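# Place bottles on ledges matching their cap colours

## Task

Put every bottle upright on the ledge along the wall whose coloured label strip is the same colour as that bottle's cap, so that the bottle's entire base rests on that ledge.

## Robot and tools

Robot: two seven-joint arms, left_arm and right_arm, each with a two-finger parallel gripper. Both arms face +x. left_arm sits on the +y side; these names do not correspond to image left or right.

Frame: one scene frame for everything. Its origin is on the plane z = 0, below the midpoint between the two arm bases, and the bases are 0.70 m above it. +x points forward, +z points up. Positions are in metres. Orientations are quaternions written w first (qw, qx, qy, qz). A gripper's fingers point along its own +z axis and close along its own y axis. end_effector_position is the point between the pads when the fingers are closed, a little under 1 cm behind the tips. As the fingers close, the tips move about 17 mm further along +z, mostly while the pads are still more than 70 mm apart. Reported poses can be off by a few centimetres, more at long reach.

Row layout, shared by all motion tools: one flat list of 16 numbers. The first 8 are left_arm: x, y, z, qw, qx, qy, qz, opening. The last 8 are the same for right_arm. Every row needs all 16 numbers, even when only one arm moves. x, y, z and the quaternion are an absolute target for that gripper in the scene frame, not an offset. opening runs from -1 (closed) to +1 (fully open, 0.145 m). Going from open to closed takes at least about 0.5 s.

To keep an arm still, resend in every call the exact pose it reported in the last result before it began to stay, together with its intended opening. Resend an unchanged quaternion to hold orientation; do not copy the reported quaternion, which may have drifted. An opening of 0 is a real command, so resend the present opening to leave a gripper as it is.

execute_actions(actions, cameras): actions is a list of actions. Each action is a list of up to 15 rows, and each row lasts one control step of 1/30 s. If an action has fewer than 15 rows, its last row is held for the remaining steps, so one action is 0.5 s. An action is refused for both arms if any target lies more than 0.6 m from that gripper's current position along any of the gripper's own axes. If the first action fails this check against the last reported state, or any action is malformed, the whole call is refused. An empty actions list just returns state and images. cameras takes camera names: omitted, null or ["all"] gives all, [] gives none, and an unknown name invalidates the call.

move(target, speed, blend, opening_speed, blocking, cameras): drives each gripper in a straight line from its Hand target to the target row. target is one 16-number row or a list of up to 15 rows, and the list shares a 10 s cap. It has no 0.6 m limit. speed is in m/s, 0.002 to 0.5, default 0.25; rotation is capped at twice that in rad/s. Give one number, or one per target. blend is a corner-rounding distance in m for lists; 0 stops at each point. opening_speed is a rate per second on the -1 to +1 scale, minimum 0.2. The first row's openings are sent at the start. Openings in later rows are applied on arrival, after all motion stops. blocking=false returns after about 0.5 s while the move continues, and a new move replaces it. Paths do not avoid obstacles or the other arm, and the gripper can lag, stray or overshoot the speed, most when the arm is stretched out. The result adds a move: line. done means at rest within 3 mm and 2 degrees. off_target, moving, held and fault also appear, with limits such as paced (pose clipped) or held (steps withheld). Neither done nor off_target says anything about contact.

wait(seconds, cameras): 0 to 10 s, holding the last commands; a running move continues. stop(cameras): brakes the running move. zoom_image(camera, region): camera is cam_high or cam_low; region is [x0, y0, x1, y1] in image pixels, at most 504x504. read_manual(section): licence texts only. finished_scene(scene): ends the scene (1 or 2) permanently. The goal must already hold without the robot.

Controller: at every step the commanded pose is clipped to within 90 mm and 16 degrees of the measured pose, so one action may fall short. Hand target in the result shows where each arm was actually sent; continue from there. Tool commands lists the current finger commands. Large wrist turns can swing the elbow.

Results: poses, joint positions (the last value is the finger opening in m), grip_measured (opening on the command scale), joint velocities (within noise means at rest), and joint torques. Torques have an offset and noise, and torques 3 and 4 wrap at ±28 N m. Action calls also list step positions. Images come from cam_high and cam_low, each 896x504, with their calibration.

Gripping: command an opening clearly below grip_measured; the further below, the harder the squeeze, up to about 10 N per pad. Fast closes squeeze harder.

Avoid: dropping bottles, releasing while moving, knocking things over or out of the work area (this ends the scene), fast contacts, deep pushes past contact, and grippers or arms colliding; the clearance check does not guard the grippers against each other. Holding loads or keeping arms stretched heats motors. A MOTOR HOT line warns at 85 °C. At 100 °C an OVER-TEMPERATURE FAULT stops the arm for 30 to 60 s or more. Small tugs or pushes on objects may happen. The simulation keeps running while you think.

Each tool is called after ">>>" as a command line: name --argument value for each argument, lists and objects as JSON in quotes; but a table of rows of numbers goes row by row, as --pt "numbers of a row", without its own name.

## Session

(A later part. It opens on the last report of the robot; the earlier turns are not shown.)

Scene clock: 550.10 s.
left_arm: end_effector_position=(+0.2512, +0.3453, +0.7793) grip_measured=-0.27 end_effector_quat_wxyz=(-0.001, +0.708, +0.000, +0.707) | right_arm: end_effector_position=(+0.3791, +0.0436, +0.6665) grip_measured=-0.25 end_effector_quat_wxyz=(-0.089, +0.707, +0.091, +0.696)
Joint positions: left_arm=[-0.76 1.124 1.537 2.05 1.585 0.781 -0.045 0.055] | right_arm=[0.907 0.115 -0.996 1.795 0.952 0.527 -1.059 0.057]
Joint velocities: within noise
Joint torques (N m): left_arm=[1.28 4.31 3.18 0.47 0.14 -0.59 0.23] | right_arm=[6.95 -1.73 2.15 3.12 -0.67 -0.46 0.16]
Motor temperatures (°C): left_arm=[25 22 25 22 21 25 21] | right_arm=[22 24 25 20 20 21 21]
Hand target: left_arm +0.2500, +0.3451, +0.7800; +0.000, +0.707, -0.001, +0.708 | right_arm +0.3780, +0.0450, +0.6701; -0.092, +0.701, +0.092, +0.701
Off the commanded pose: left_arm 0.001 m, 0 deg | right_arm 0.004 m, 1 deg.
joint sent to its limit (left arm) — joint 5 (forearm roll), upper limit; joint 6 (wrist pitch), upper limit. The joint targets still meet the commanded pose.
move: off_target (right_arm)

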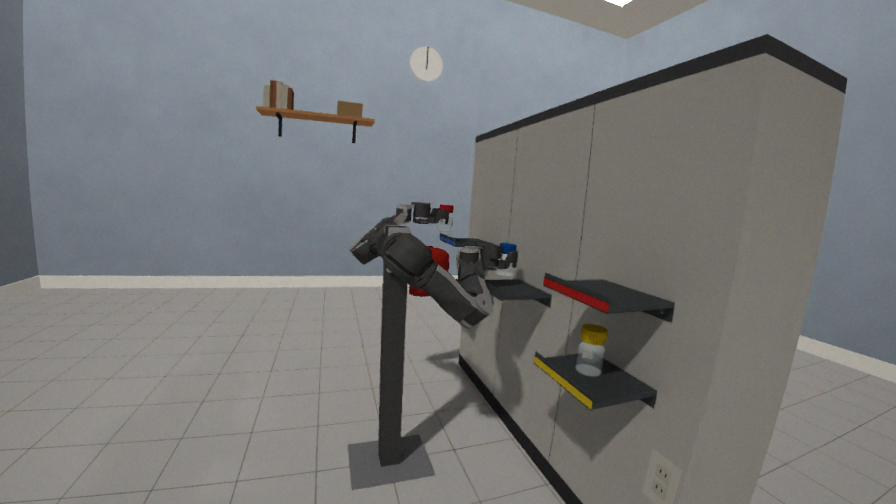

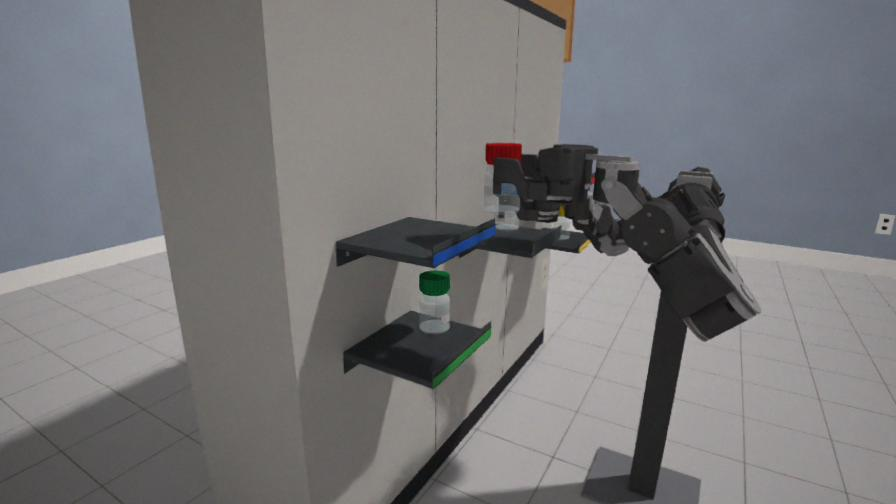

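>>> move --pt "0.25 0.345 0.78 0 0.7071 0 0.7071 -0.8 0.378 0.045 0.640 -0.0923 0.701 0.0923 0.701 -0.8" --pt "0.25 0.345 0.78 0 0.7071 0 0.7071 -0.8 0.378 0.045 0.627 -0.0923 0.701 0.0923 0.701 -0.8" --speed '[0.06,0.03]'

>>> zoom_image --camera "cam_high" --region '[440, 200, 580, 320]'

Scene clock: 558.57 s.
left_arm: end_effector_position=(+0.2512, +0.3453, +0.7793) grip_measured=-0.27 end_effector_quat_wxyz=(-0.001, +0.708, +0.000, +0.707) | right_arm: end_effector_position=(+0.3771, +0.0439, +0.6380) grip_measured=-0.25 end_effector_quat_wxyz=(-0.092, +0.686, +0.087, +0.716)
Joint positions: left_arm=[-0.76 1.124 1.537 2.05 1.585 0.781 -0.045 0.055] | right_arm=[0.82 0.155 -1.072 1.764 0.809 0.367 -0.997 0.057]
Joint velocities: within noise
Joint torques (N m): left_arm=[1.31 4.29 3.17 0.47 0.14 -0.6 0.23] | right_arm=[3.47 -1.17 2.63 1.25 0.45 0.17 0.17]
Motor temperatures (°C): left_arm=[25 22 25 22 21 25 21] | right_arm=[23 24 24 20 20 21 21]
Hand target: left_arm +0.2500, +0.3451, +0.7800; +0.000, +0.707, -0.001, +0.708 | right_arm +0.3777, +0.0449, +0.6271; -0.092, +0.701, +0.092, +0.701
Off the commanded pose: left_arm 0.001 m, 0 deg | right_arm 0.011 m, 3 deg.
joint sent to its limit (left arm) — joint 5 (forearm roll), upper limit; joint 6 (wrist pitch), upper limit. The joint targets still meet the commanded pose.
move: off_target (right_arm)

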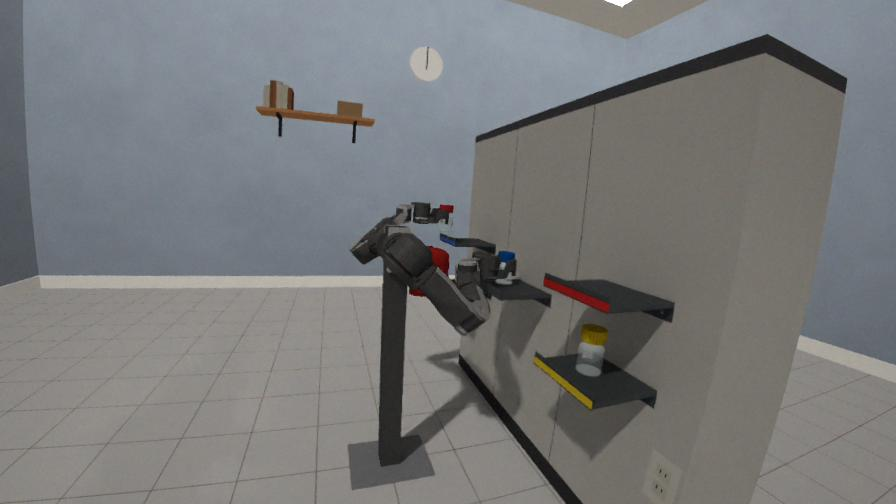

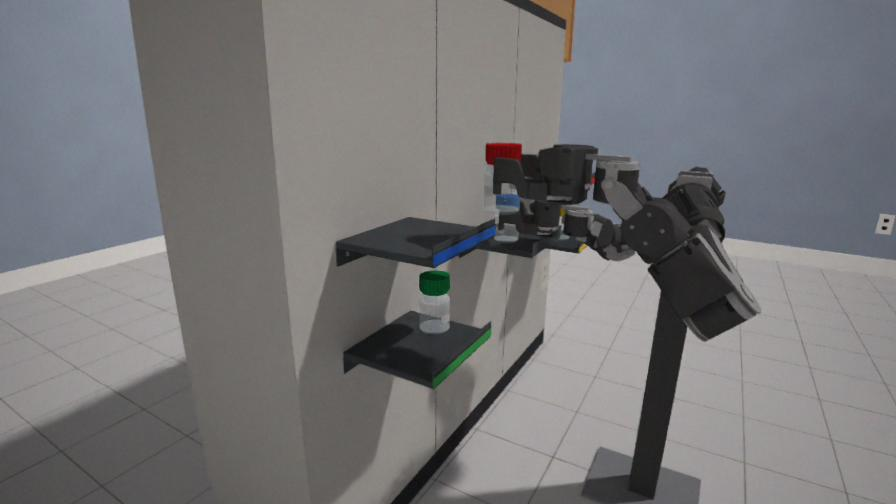

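Scaled by 3.600 from the camera's 896x504 image, which has a finer 1280x720 frame.

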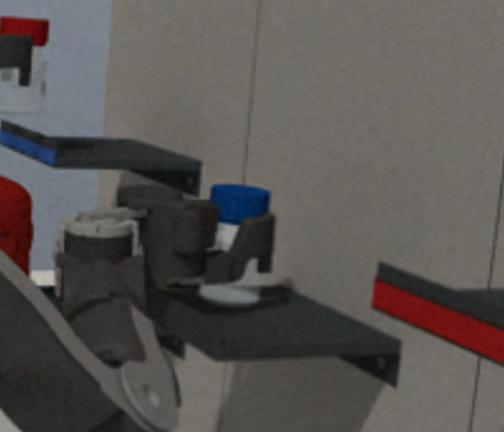

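>>> move --pt "0.25 0.345 0.78 0 0.7071 0 0.7071 -0.8 0.378 0.045 0.637 -0.0923 0.701 0.0923 0.701 -0.8" --pt "0.25 0.345 0.78 0 0.7071 0 0.7071 -0.8 0.378 0.045 0.637 -0.0923 0.701 0.0923 0.701 0.05" --pt "0.26 0.3 0.78 0 0.7071 0 0.7071 -0.8 0.30 0.024 0.638 -0.0923 0.701 0.0923 0.701 0.05" --pt "0.27 0.2 0.78 0 0.7071 0 0.7071 -0.8 0.27 -0.15 0.62 0 0.7071 0 0.7071 0.05" --pt "0.27 0.15 0.77 0.087 0.7017 -0.087 0.7017 -0.8 0.26 -0.29 0.6 0 0.7071 0 0.7071 0.05" --speed '[0.1,0.1,0.12,0.2,0.2]' --blend '[0,0,0.01,0.03,0]' --opening_speed 1.5

>>> zoom_image --camera "cam_high" --region '[440, 200, 580, 320]'

>>> zoom_image --camera "cam_low" --region '[450, 130, 620, 270]'

Scene clock: 578.20 s.
left_arm: end_effector_position=(+0.2716, +0.1518, +0.7695) grip_measured=-0.27 end_effector_quat_wxyz=(+0.128, +0.646, -0.176, +0.732) | right_arm: end_effector_position=(+0.2600, -0.2904, +0.6007) grip_measured=+0.05 end_effector_quat_wxyz=(+0.002, +0.706, -0.001, +0.708)
Joint positions: left_arm=[0.404 1.033 0.263 2.429 1.584 0.781 -0.418 0.055] | right_arm=[0.593 1.884 -1.416 2.225 1.253 -0.785 -0.503 0.079]
Joint velocities: within noise
Joint torques (N m): left_arm=[5 3.02 1.26 0.12 0 -0.56 0.12] | right_arm=[1.49 4.89 2.33 0.85 -0.03 -0.4 0.2]
Motor temperatures (°C): left_arm=[24 23 26 21 21 25 21] | right_arm=[22 24 24 20 20 21 21]
Hand target: left_arm +0.2706, +0.1503, +0.7700; +0.131, +0.644, -0.178, +0.732 | right_arm +0.2600, -0.2900, +0.6001; +0.000, +0.707, +0.000, +0.707
Off the commanded pose: left_arm 0.002 m, 13 deg | right_arm 0.001 m, 0 deg.
joint read past its limit (right arm) — joint 6 (wrist pitch), lower limit.
joint sent to its limit (left arm) — joint 4 (elbow), upper limit, where the elbow is as bent as it goes; joint 5 (forearm roll), upper limit; joint 6 (wrist pitch), upper limit. The joint targets are off in orientation, not in position.
joint sent to its limit (right arm) — joint 6 (wrist pitch), lower limit. The joint targets still meet the commanded pose.
move: off_target (left_arm)

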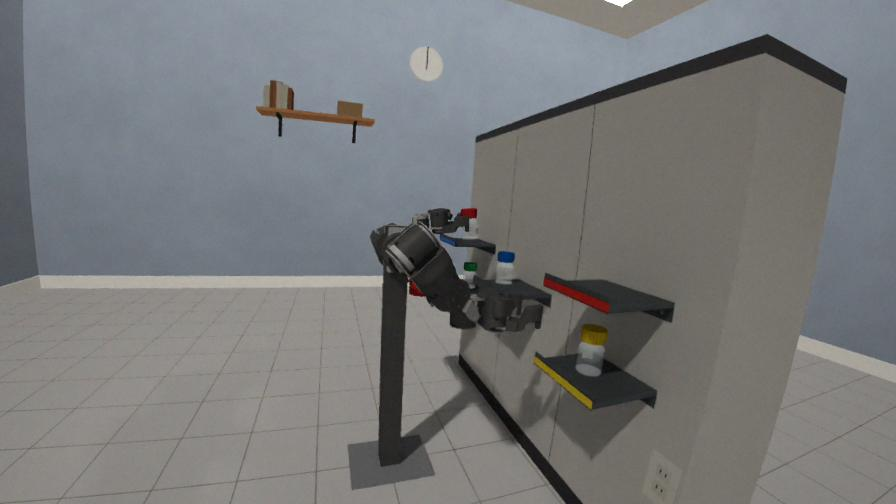

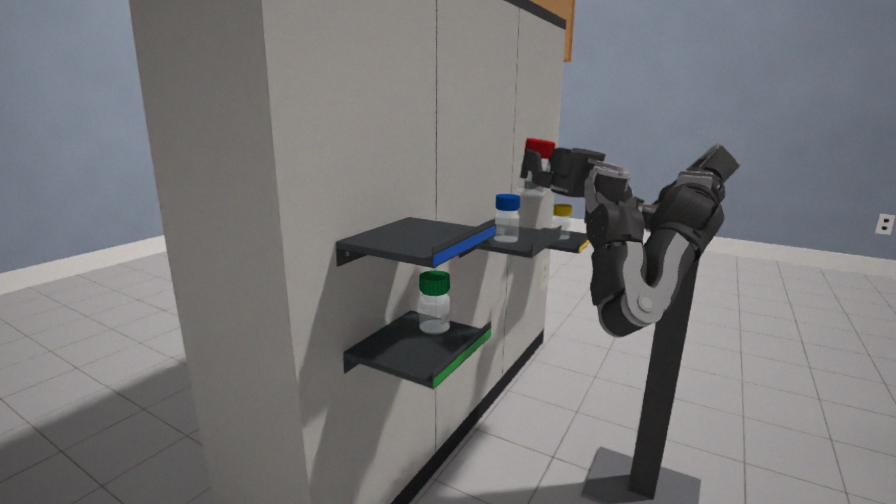

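Scaled by 3.600 from the camera's 896x504 image, which has a finer 1280x720 frame.

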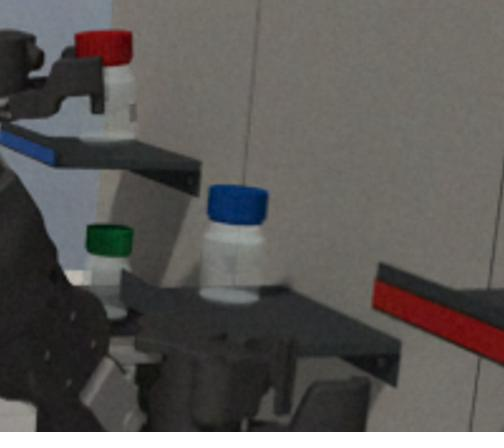

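Scaled by 2.965 from the camera's 896x504 image, which has a finer 1280x720 frame.

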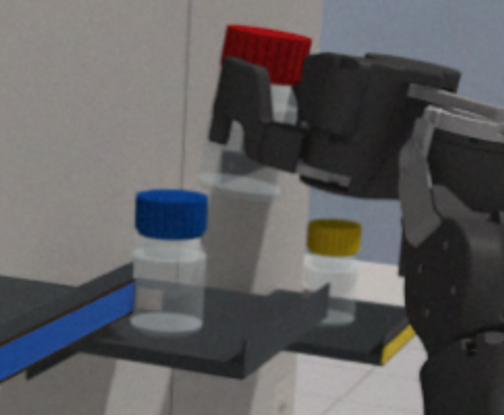

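>>> move --pt "0.29 0.07 0.735 0.2164 0.673 -0.2164 0.673 -0.8 0.25 -0.25 0.45 0 0.7071 0 0.7071 0.05" --pt "0.31 -0.055 0.70 0.183 0.683 -0.183 0.683 -0.8 0.275 -0.165 0.30 0 0.877 0 0.48 0.05" --pt "0.375 -0.065 0.68 0.0923 0.701 -0.0923 0.701 -0.8 0.275 -0.165 0.28 0.339 -0.62 0.62 -0.339 0.05" --speed '[0.15,0.15,0.3]' --blend '[0.02,0.01,0]'

>>> zoom_image --camera "cam_high" --region '[440, 200, 580, 320]'

>>> zoom_image --camera "cam_low" --region '[450, 130, 620, 270]'

Scene clock: 606.13 s.
left_arm: end_effector_position=(+0.3748, -0.0651, +0.6771) grip_measured=-0.27 end_effector_quat_wxyz=(+0.093, +0.705, -0.096, +0.697) | right_arm: end_effector_position=(+0.2747, -0.1647, +0.2799) grip_measured=+0.05 end_effector_quat_wxyz=(-0.337, +0.621, -0.621, +0.339)
Joint positions: left_arm=[0.872 -0.025 -0.935 1.748 0.843 0.619 -1.029 0.055] | right_arm=[-0.209 0.008 0.05 1.221 1.559 0.048 -0.016 0.079]
Joint velocities: within noise
Joint torques (N m): left_arm=[9.14 -2.81 1.77 2.84 -0.49 -0.61 -0.01] | right_arm=[2.18 0.25 0.35 3.11 0.12 0.18 0.67]
Motor temperatures (°C): left_arm=[26 22 25 21 22 25 21] | right_arm=[21 24 23 20 20 21 21]
Hand target: left_arm +0.3750, -0.0649, +0.6801; +0.092, +0.701, -0.092, +0.701 | right_arm +0.2751, -0.1650, +0.2801; -0.339, +0.620, -0.620, +0.339
Off the commanded pose: left_arm 0.003 m, 1 deg | right_arm 0.000 m, 0 deg.
joint sent to its limit (right arm) — joint 5 (forearm roll), upper limit. The joint targets still meet the commanded pose.
move: done

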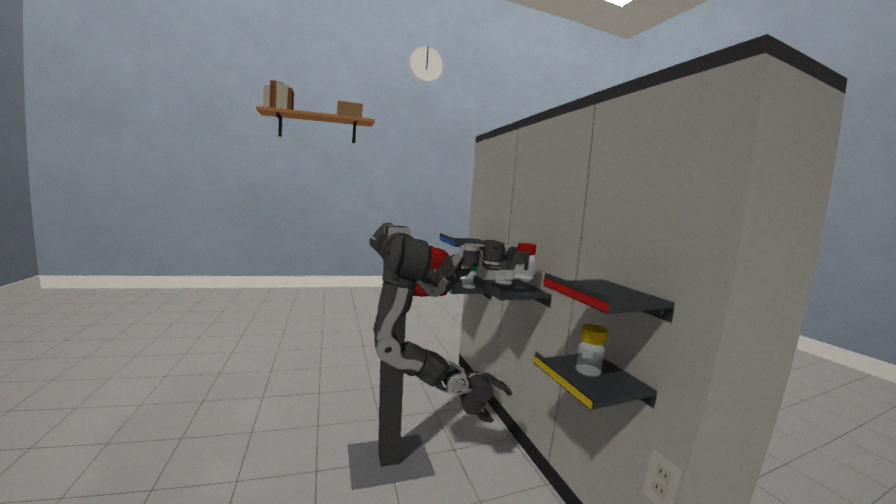

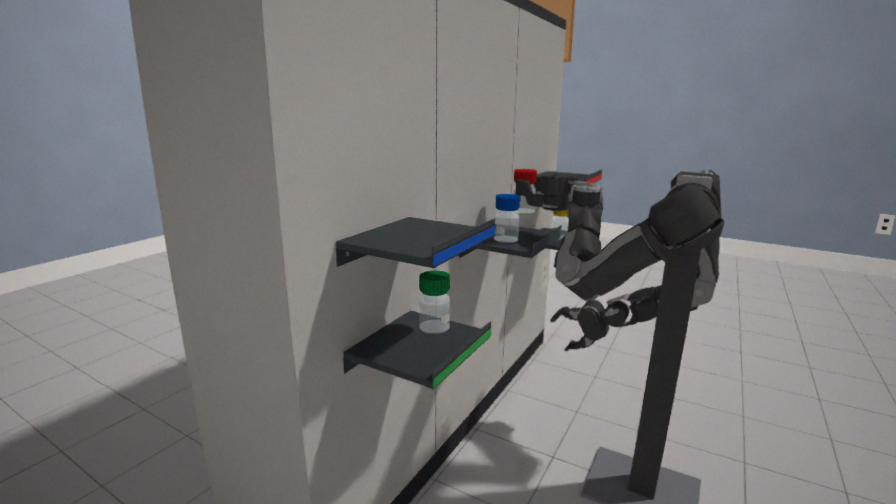

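Scaled by 3.600 from the camera's 896x504 image, which has a finer 1280x720 frame.

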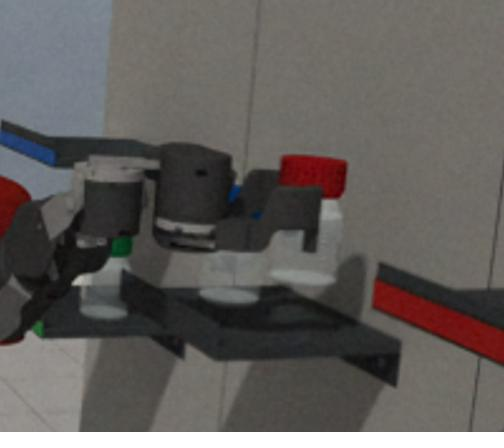

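Scaled by 2.965 from the camera's 896x504 image, which has a finer 1280x720 frame.

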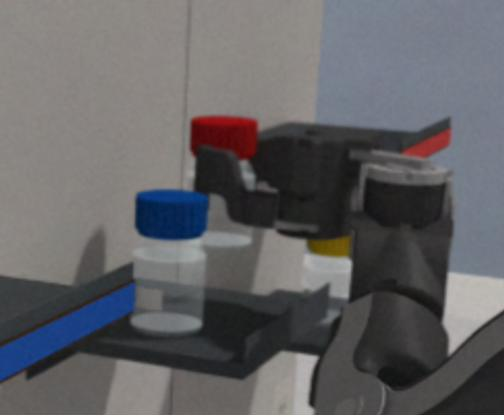

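>>> move --pt "0.375 -0.065 0.643 0.0923 0.701 -0.0923 0.701 -0.8 0.275 -0.18 0.3 0 0.877 0 0.48 0.05" --pt "0.375 -0.065 0.628 0.0923 0.701 -0.0923 0.701 -0.8 0.275 -0.2 0.32 0 0.877 0 0.48 0.05" --speed '[0.1,0.04]'

>>> zoom_image --camera "cam_low" --region '[450, 130, 620, 270]'

Scene clock: 621.63 s.
left_arm: end_effector_position=(+0.3747, -0.0648, +0.6328) grip_measured=-0.27 end_effector_quat_wxyz=(+0.093, +0.698, -0.090, +0.705) | right_arm: end_effector_position=(+0.2751, -0.2004, +0.3199) grip_measured=+0.05 end_effector_quat_wxyz=(+0.001, +0.877, +0.000, +0.481)
Joint positions: left_arm=[0.825 0.068 -1.09 1.704 0.809 0.388 -1.025 0.055] | right_arm=[-0.241 0.466 -0.331 1.468 0.532 0.077 -0.248 0.079]
Joint velocities: within noise
Joint torques (N m): left_arm=[6.66 -1.23 1.35 2.47 -0.26 -0.46 0.23] | right_arm=[1.75 2.73 1.42 3.95 0.05 -0.29 0.11]
Motor temperatures (°C): left_arm=[27 22 24 21 22 25 21] | right_arm=[21 24 23 20 20 21 21]
Hand target: left_arm +0.3750, -0.0649, +0.6280; +0.092, +0.701, -0.092, +0.701 | right_arm +0.2750, -0.1999, +0.3200; +0.000, +0.877, +0.000, +0.480
Off the commanded pose: left_arm 0.005 m, 1 deg | right_arm 0.000 m, 0 deg.
move: off_target (left_arm)

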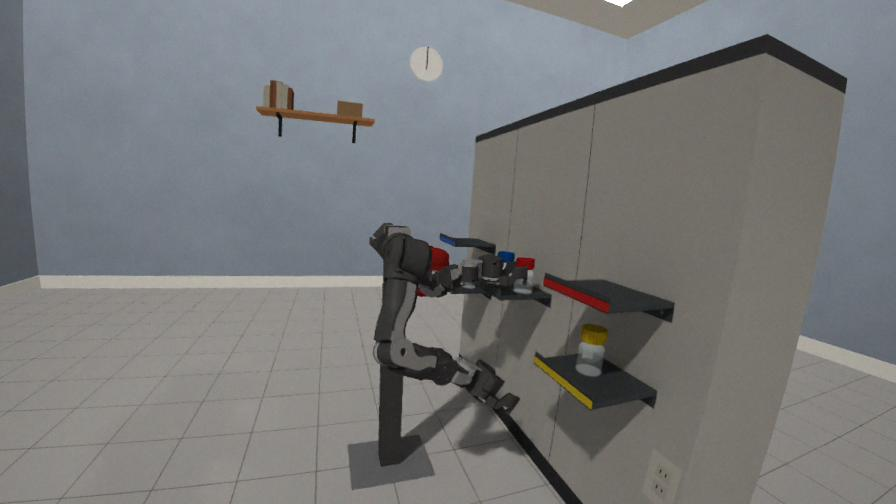

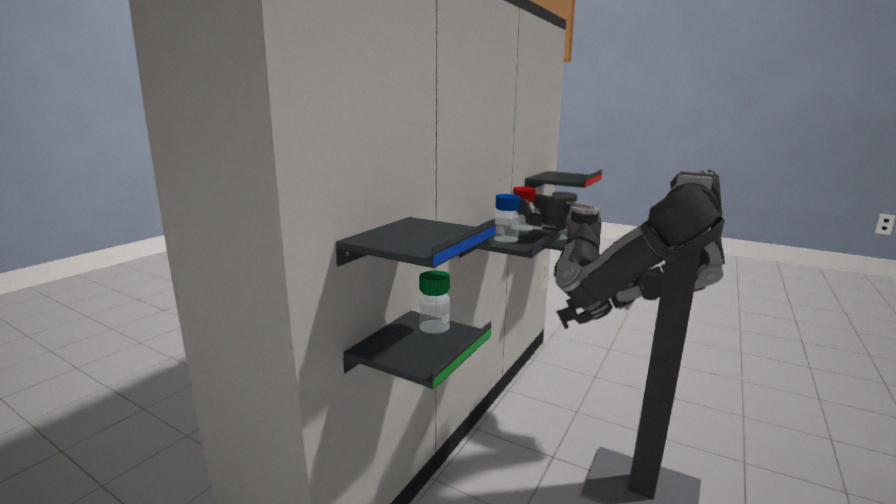

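Scaled by 2.965 from the camera's 896x504 image, which has a finer 1280x720 frame.

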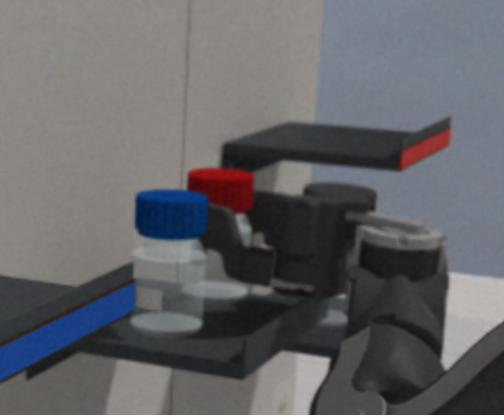

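>>> move --pt "0.375 -0.065 0.633 0.0923 0.701 -0.0923 0.701 -0.8 0.275 -0.22 0.35 0 0.877 0 0.48 0.05" --pt "0.375 -0.065 0.633 0.0923 0.701 -0.0923 0.701 -0.05 0.275 -0.22 0.35 0 0.877 0 0.48 0.05" --pt "0.29 -0.042 0.635 0.0923 0.701 -0.0923 0.701 -0.05 0.27 -0.25 0.4 0 0.707 0 0.707 0.05" --pt "0.29 0.047 0.638 0 0.7071 0 0.7071 0.05 0.26 -0.27 0.45 0 0.707 0 0.707 0.05" --pt "0.38 0.047 0.638 0 0.7071 0 0.7071 0.05 0.25 -0.28 0.5 0 0.707 0 0.707 0.05" --pt "0.38 0.047 0.638 0 0.7071 0 0.7071 -0.8 0.25 -0.28 0.5 0 0.707 0 0.707 0.05" --speed '[0.1,0.1,0.12,0.2,0.15,0.15]' --opening_speed 1.5

>>> zoom_image --camera "cam_low" --region '[450, 130, 620, 270]'

Scene clock: 644.27 s.
left_arm: end_effector_position=(+0.3800, +0.0482, +0.6385) grip_measured=-0.24 end_effector_quat_wxyz=(-0.003, +0.707, +0.001, +0.708) | right_arm: end_effector_position=(+0.2499, -0.2788, +0.5001) grip_measured=+0.05 end_effector_quat_wxyz=(-0.002, +0.706, +0.002, +0.708)
Joint positions: left_arm=[0.715 0.315 -0.902 1.93 0.836 0.48 -1.148 0.057] | right_arm=[-0.797 0.868 0.118 1.924 0.758 -0.47 -0.211 0.079]
Joint velocities: within noise
Joint torques (N m): left_arm=[7.58 -0.73 1.77 3.29 -0.27 -0.39 0.2] | right_arm=[0.25 3.76 3.08 3.06 0.08 -0.33 -0.14]
Motor temperatures (°C): left_arm=[27 22 24 22 22 25 21] | right_arm=[21 24 23 21 20 21 21]
Hand target: left_arm +0.3800, +0.0469, +0.6381; +0.000, +0.707, +0.000, +0.707 | right_arm +0.2500, -0.2800, +0.5001; +0.000, +0.707, +0.000, +0.707
Off the commanded pose: left_arm 0.001 m, 0 deg | right_arm 0.001 m, 0 deg.
move: done

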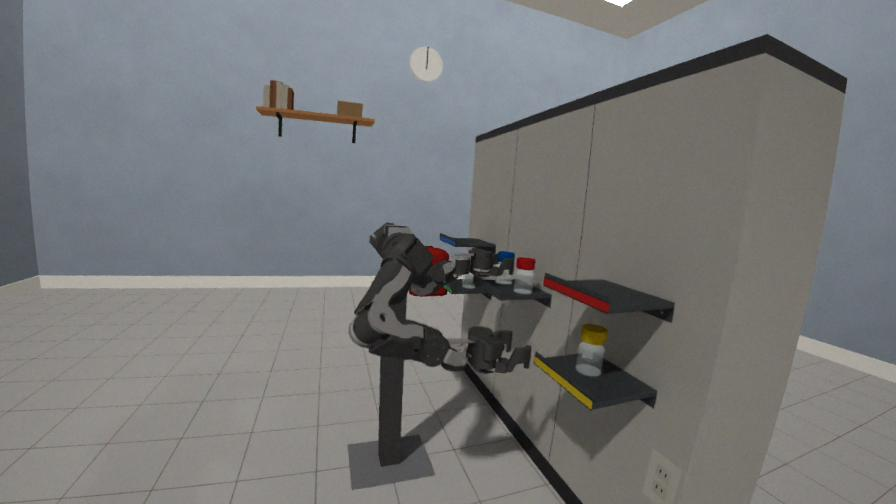

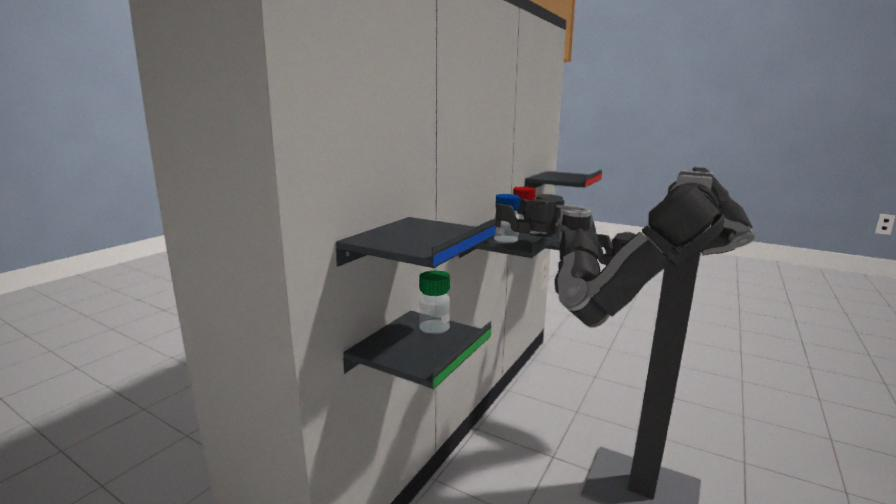

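Scaled by 2.965 from the camera's 896x504 image, which has a finer 1280x720 frame.

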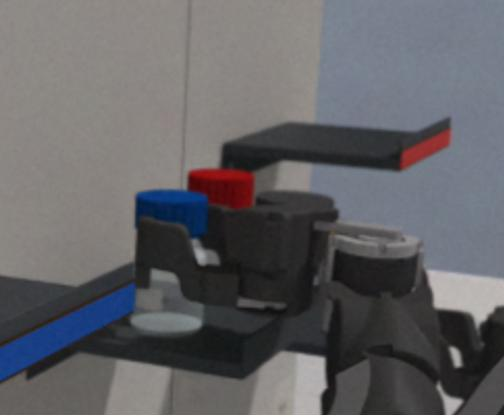

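>>> move --pt "0.38 0.047 0.70 0 0.7071 0 0.7071 -0.8 0.25 -0.27 0.55 0 0.707 0 0.707 0.2" --pt "0.30 0.06 0.72 0 0.7071 0 0.7071 -0.8 0.26 -0.25 0.6 0 0.707 0 0.707 0.2" --pt "0.265 0.16 0.75 0 0.7071 0 0.7071 -0.8 0.26 -0.2 0.63 0 0.707 0 0.707 0.2" --pt "0.25 0.33 0.78 0 0.7071 0 0.7071 -0.8 0.28 -0.09 0.638 -0.0739 0.7032 0.0739 0.7032 0.2" --pt "0.373 0.355 0.78 0 0.7071 0 0.7071 -0.8 0.375 -0.066 0.638 -0.0739 0.7032 0.0739 0.7032 0.2" --speed 0.15 --blend '[0.02,0.03,0.03,0.02,0]'

>>> zoom_image --camera "cam_low" --region '[400, 130, 620, 300]'

>>> zoom_image --camera "cam_high" --region '[440, 180, 600, 320]'

Scene clock: 662.77 s.
left_arm: end_effector_position=(+0.3740, +0.3536, +0.7768) grip_measured=-0.24 end_effector_quat_wxyz=(-0.002, +0.711, -0.010, +0.703) | right_arm: end_effector_position=(+0.3756, -0.0679, +0.6382) grip_measured=+0.20 end_effector_quat_wxyz=(-0.071, +0.704, +0.071, +0.703)
Joint positions: left_arm=[-1.198 1.62 1.569 1.604 1.585 0.382 -0.071 0.057] | right_arm=[0.516 0.402 -0.606 2.033 0.735 0.579 -0.676 0.09]
Joint velocities: within noise
Joint torques (N m): left_arm=[5.5 2.33 4.38 0.32 0.13 -0.85 -0.08] | right_arm=[4.97 0.49 1.36 2.88 -0.29 -0.46 0.16]
Motor temperatures (°C): left_arm=[27 22 24 22 22 25 21] | right_arm=[21 24 23 21 20 21 21]
Hand target: left_arm +0.3730, +0.3551, +0.7800; -0.004, +0.706, -0.007, +0.708 | right_arm +0.3750, -0.0660, +0.6380; -0.074, +0.703, +0.074, +0.703
Off the commanded pose: left_arm 0.004 m, 1 deg | right_arm 0.002 m, 0 deg.
joint sent to its limit (left arm) — joint 3 (upper arm roll), upper limit; joint 5 (forearm roll), upper limit. The joint targets still meet the commanded pose.
move: off_target (left_arm); limits=paced

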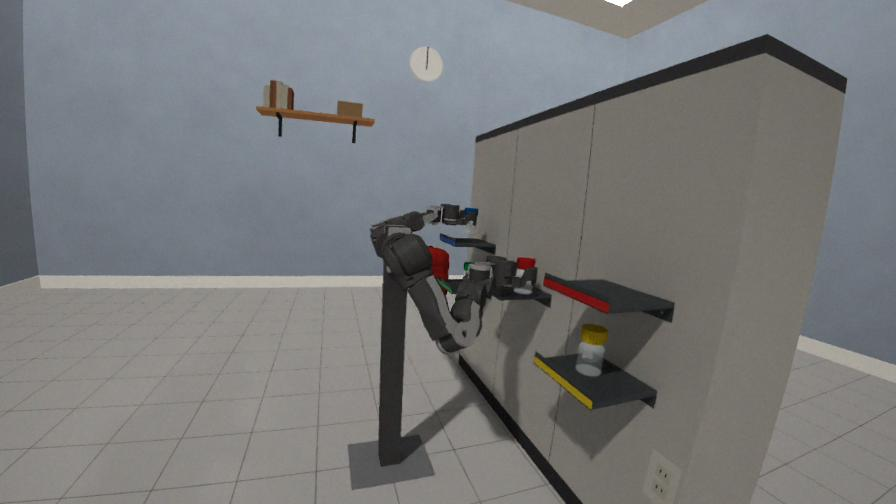

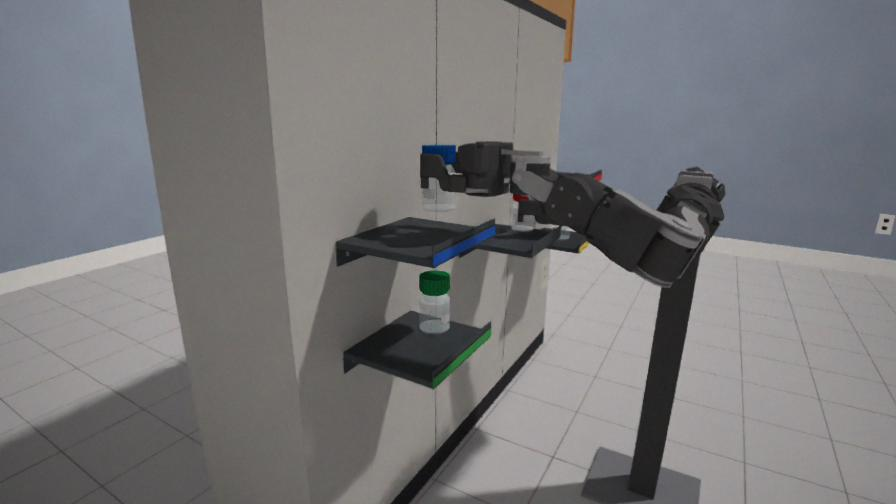

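Scaled by 2.291 from the camera's 896x504 image, which has a finer 1280x720 frame.

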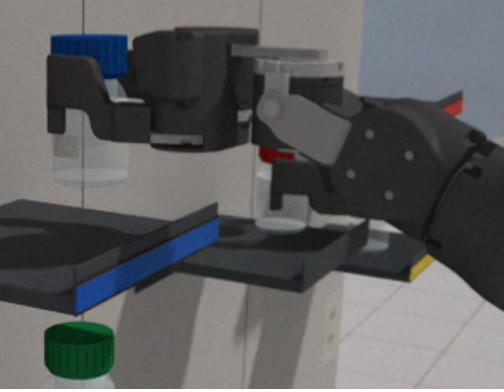

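Scaled by 3.150 from the camera's 896x504 image, which has a finer 1280x720 frame.

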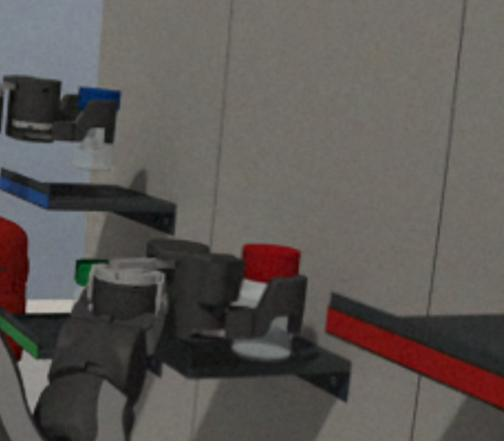

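>>> move --pt "0.373 0.353 0.742 0 0.7071 0 0.7071 -0.8 0.375 -0.066 0.638 -0.0739 0.7032 0.0739 0.7032 -0.8" --pt "0.373 0.353 0.731 0 0.7071 0 0.7071 -0.8 0.375 -0.066 0.638 -0.0739 0.7032 0.0739 0.7032 -0.8" --speed '[0.1,0.04]'

>>> zoom_image --camera "cam_low" --region '[400, 130, 620, 300]'

Scene clock: 672.63 s.
left_arm: end_effector_position=(+0.3724, +0.3526, +0.7410) grip_measured=-0.24 end_effector_quat_wxyz=(+0.001, +0.694, -0.001, +0.720) | right_arm: end_effector_position=(+0.3756, -0.0679, +0.6382) grip_measured=-0.24 end_effector_quat_wxyz=(-0.071, +0.704, +0.071, +0.703)
Joint positions: left_arm=[-1.357 1.56 1.539 1.676 1.585 0.145 -0.092 0.057] | right_arm=[0.516 0.403 -0.607 2.033 0.734 0.579 -0.676 0.058]
Joint velocities: within noise
Joint torques (N m): left_arm=[2.7 1.54 1.84 0.5 0.11 -0.09 -0.04] | right_arm=[4.89 0.36 1.4 3 -0.22 -0.45 0.19]
Motor temperatures (°C): left_arm=[26 22 25 22 22 25 21] | right_arm=[22 24 23 21 20 21 21]
Hand target: left_arm +0.3728, +0.3531, +0.7310; +0.000, +0.707, +0.000, +0.707 | right_arm +0.3750, -0.0660, +0.6380; -0.074, +0.703, +0.074, +0.703
Off the commanded pose: left_arm 0.010 m, 2 deg | right_arm 0.002 m, 0 deg.
joint sent to its limit (left arm) — joint 5 (forearm roll), upper limit. The joint targets still meet the commanded pose.
move: off_target (left_arm)

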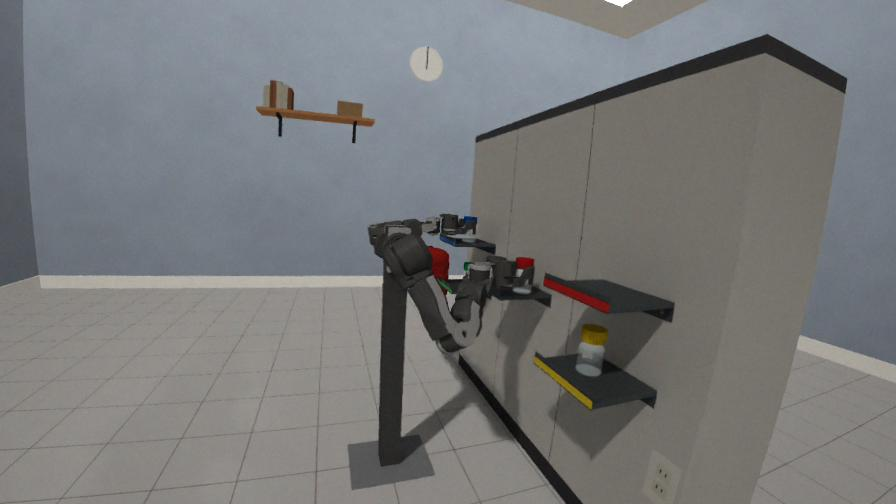

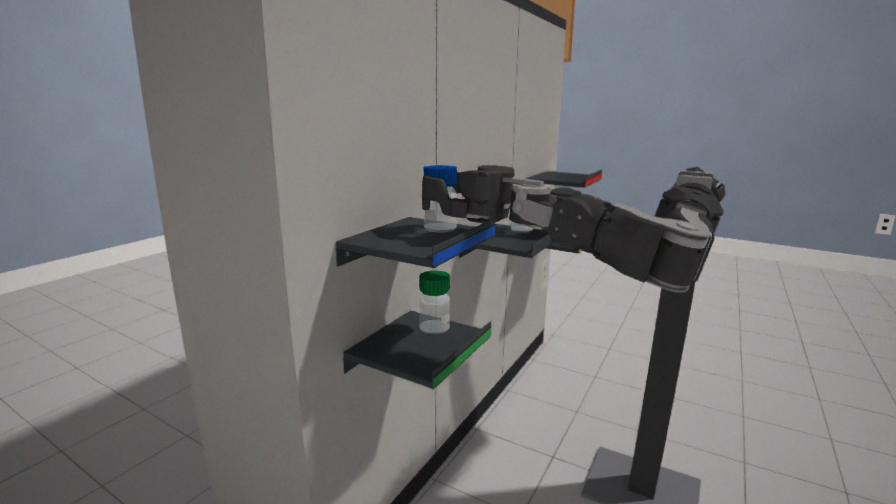

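Scaled by 2.291 from the camera's 896x504 image, which has a finer 1280x720 frame.

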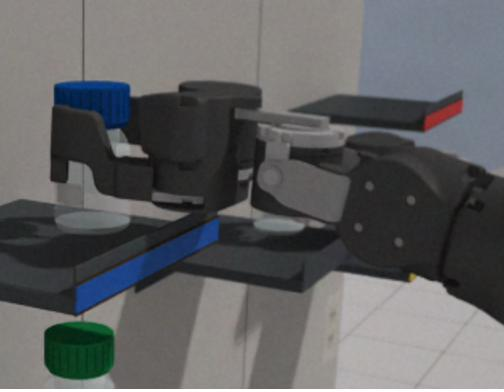

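>>> move --pt "0.373 0.353 0.7405 0 0.7071 0 0.7071 -0.8 0.375 -0.066 0.638 -0.0739 0.7032 0.0739 0.7032 -0.8" --pt "0.373 0.353 0.7405 0 0.7071 0 0.7071 0.05 0.375 -0.066 0.638 -0.0739 0.7032 0.0739 0.7032 -0.8" --pt "0.32 0.35 0.742 0 0.7071 0 0.7071 0.05 0.38 -0.06 0.70 0 0.7071 0 0.7071 -0.8" --pt "0.24 0.345 0.745 0 0.7071 0 0.7071 0.05 0.30 -0.07 0.725 0 0.7071 0 0.7071 -0.8" --pt "0.24 0.345 0.745 0 0.7071 0 0.7071 0.05 0.265 -0.17 0.75 0 0.7071 0 0.7071 -0.8" --pt "0.24 0.345 0.745 0 0.7071 0 0.7071 0.05 0.25 -0.33 0.78 0 0.7071 0 0.7071 -0.8" --pt "0.24 0.345 0.745 0 0.7071 0 0.7071 0.05 0.373 -0.37 0.78 0 0.7071 0 0.7071 -0.8" --speed 0.16 --blend '[0,0,0.01,0.03,0.03,0.03,0]' --opening_speed 1.5

>>> zoom_image --camera "cam_high" --region '[500, 200, 680, 380]'

Scene clock: 693.80 s.
left_arm: end_effector_position=(+0.2404, +0.3454, +0.7458) grip_measured=+0.05 end_effector_quat_wxyz=(-0.001, +0.706, +0.001, +0.708) | right_arm: end_effector_position=(+0.3739, -0.3691, +0.7758) grip_measured=-0.24 end_effector_quat_wxyz=(+0.002, +0.712, +0.009, +0.702)
Joint positions: left_arm=[-1.017 0.969 1.576 2.126 1.544 0.555 0.052 0.079] | right_arm=[-1.19 1.616 1.559 1.538 1.559 0.384 0.003 0.058]
Joint velocities: within noise
Joint torques (N m): left_arm=[0.78 2.99 2.25 0.58 0.11 -0.54 0.23] | right_arm=[3.84 2.62 5.97 0.44 0.15 -0.63 -0.16]
Motor temperatures (°C): left_arm=[25 22 25 21 21 25 21] | right_arm=[22 24 23 21 20 21 21]
Hand target: left_arm +0.2400, +0.3449, +0.7450; +0.000, +0.707, +0.000, +0.707 | right_arm +0.3730, -0.3700, +0.7800; +0.004, +0.707, +0.007, +0.707
Off the commanded pose: left_arm 0.001 m, 0 deg | right_arm 0.004 m, 1 deg.
joint read past its limit (left arm) — joint 3 (upper arm roll), upper limit.
joint sent to its limit (left arm) — joint 3 (upper arm roll), upper limit. The joint targets still meet the commanded pose.
joint sent to its limit (right arm) — joint 3 (upper arm roll), upper limit; joint 5 (forearm roll), upper limit. The joint targets still meet the commanded pose.
move: off_target (right_arm); limits=paced

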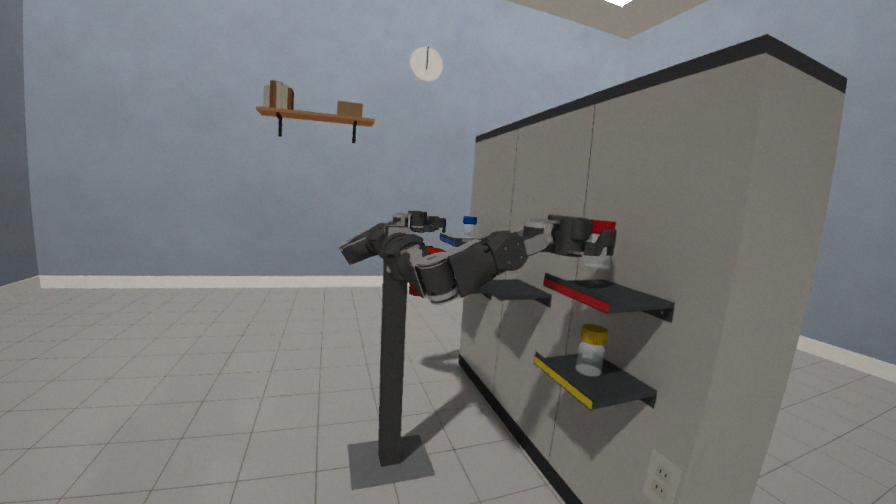

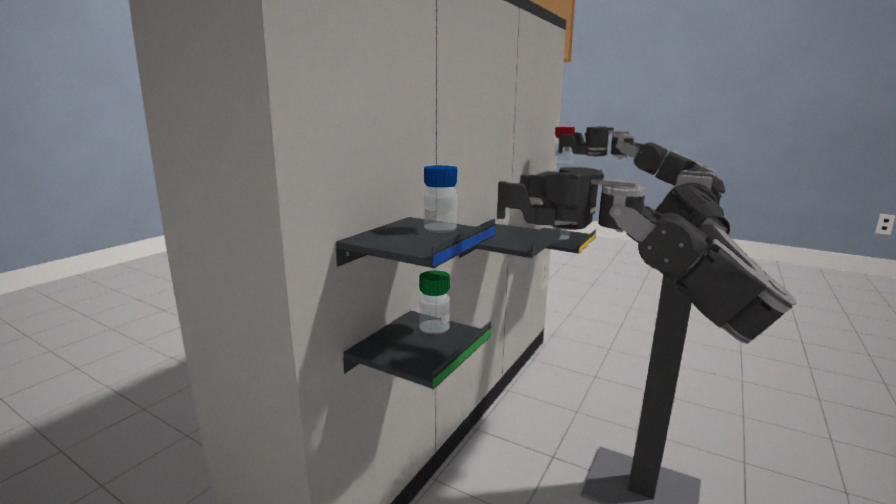

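Scaled by 2.800 from the camera's 896x504 image, which has a finer 1280x720 frame.

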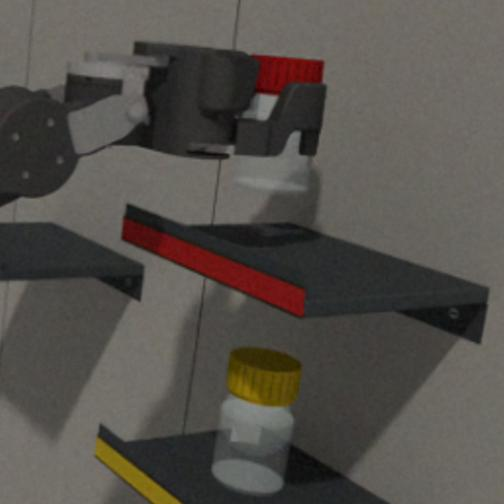

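>>> move --pt "0.24 0.345 0.745 0 0.7071 0 0.7071 0.05 0.373 -0.37 0.745 0 0.7071 0 0.7071 -0.8" --pt "0.24 0.345 0.745 0 0.7071 0 0.7071 0.05 0.373 -0.37 0.730 0 0.7071 0 0.7071 -0.8" --pt "0.24 0.345 0.745 0 0.7071 0 0.7071 0.05 0.373 -0.37 0.7345 0 0.7071 0 0.7071 -0.8" --pt "0.24 0.345 0.745 0 0.7071 0 0.7071 0.05 0.373 -0.37 0.7345 0 0.7071 0 0.7071 0.0" --pt "0.24 0.345 0.745 0 0.7071 0 0.7071 0.05 0.25 -0.36 0.7345 0 0.7071 0 0.7071 0.0" --speed '[0.1,0.04,0.04,0.1,0.15]' --opening_speed 1.5

>>> zoom_image --camera "cam_high" --region '[500, 200, 680, 380]'

Scene clock: 707.90 s.
left_arm: end_effector_position=(+0.2404, +0.3454, +0.7458) grip_measured=+0.05 end_effector_quat_wxyz=(-0.001, +0.706, +0.001, +0.708) | right_arm: end_effector_position=(+0.2501, -0.3610, +0.7340) grip_measured=+0.00 end_effector_quat_wxyz=(+0.001, +0.707, -0.002, +0.708)
Joint positions: left_arm=[-1.017 0.969 1.576 2.126 1.544 0.555 0.052 0.079] | right_arm=[-1.031 0.989 1.505 2.046 1.481 0.477 0.112 0.076]
Joint velocities: within noise
Joint torques (N m): left_arm=[0.75 2.99 2.24 0.57 0.11 -0.54 0.23] | right_arm=[0.25 4.02 4.33 0.68 0.19 -0.33 0.2]
Motor temperatures (°C): left_arm=[24 22 25 21 21 25 21] | right_arm=[22 24 24 20 20 21 21]
Hand target: left_arm +0.2400, +0.3449, +0.7450; +0.000, +0.707, +0.000, +0.707 | right_arm +0.2500, -0.3600, +0.7345; +0.000, +0.707, +0.000, +0.707
Off the commanded pose: left_arm 0.001 m, 0 deg | right_arm 0.001 m, 0 deg.
joint read past its limit (left arm) — joint 3 (upper arm roll), upper limit.
joint sent to its limit (left arm) — joint 3 (upper arm roll), upper limit. The joint targets still meet the commanded pose.
move: done

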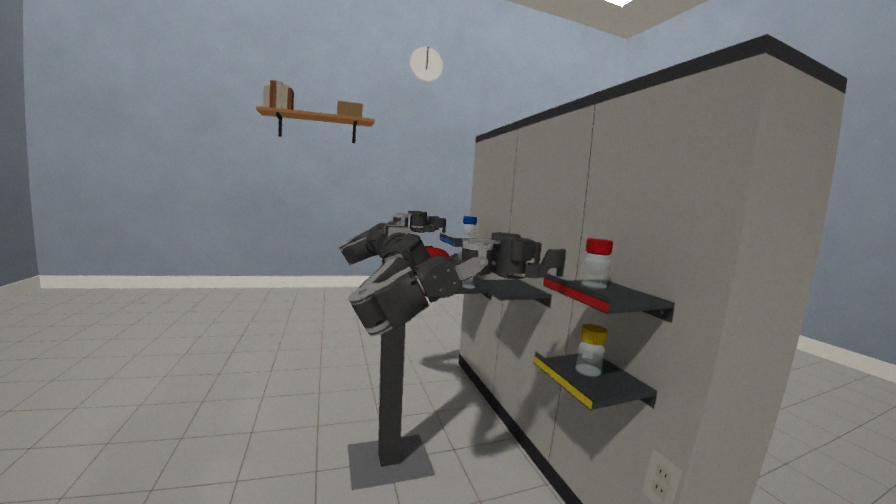

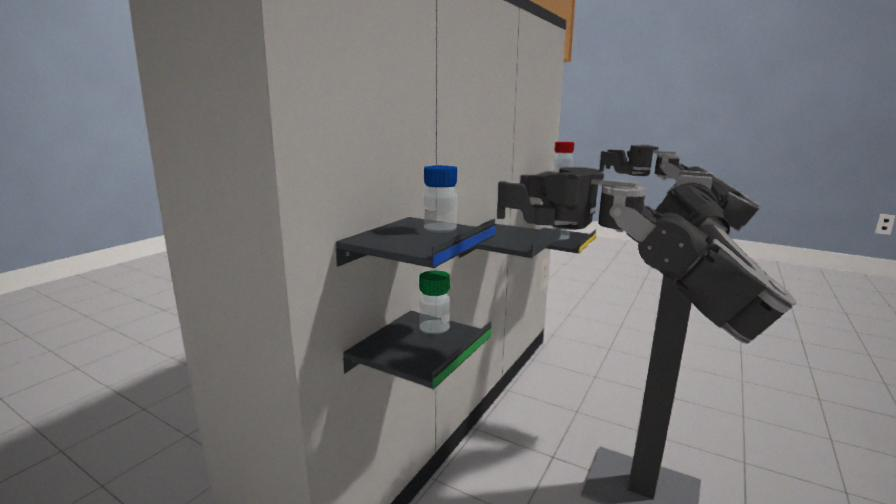

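Scaled by 2.800 from the camera's 896x504 image, which has a finer 1280x720 frame.

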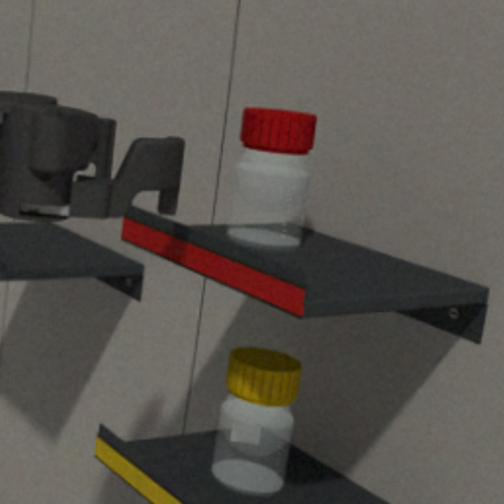

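>>> finished_scene --scene 1

The scene is finished: the task was done.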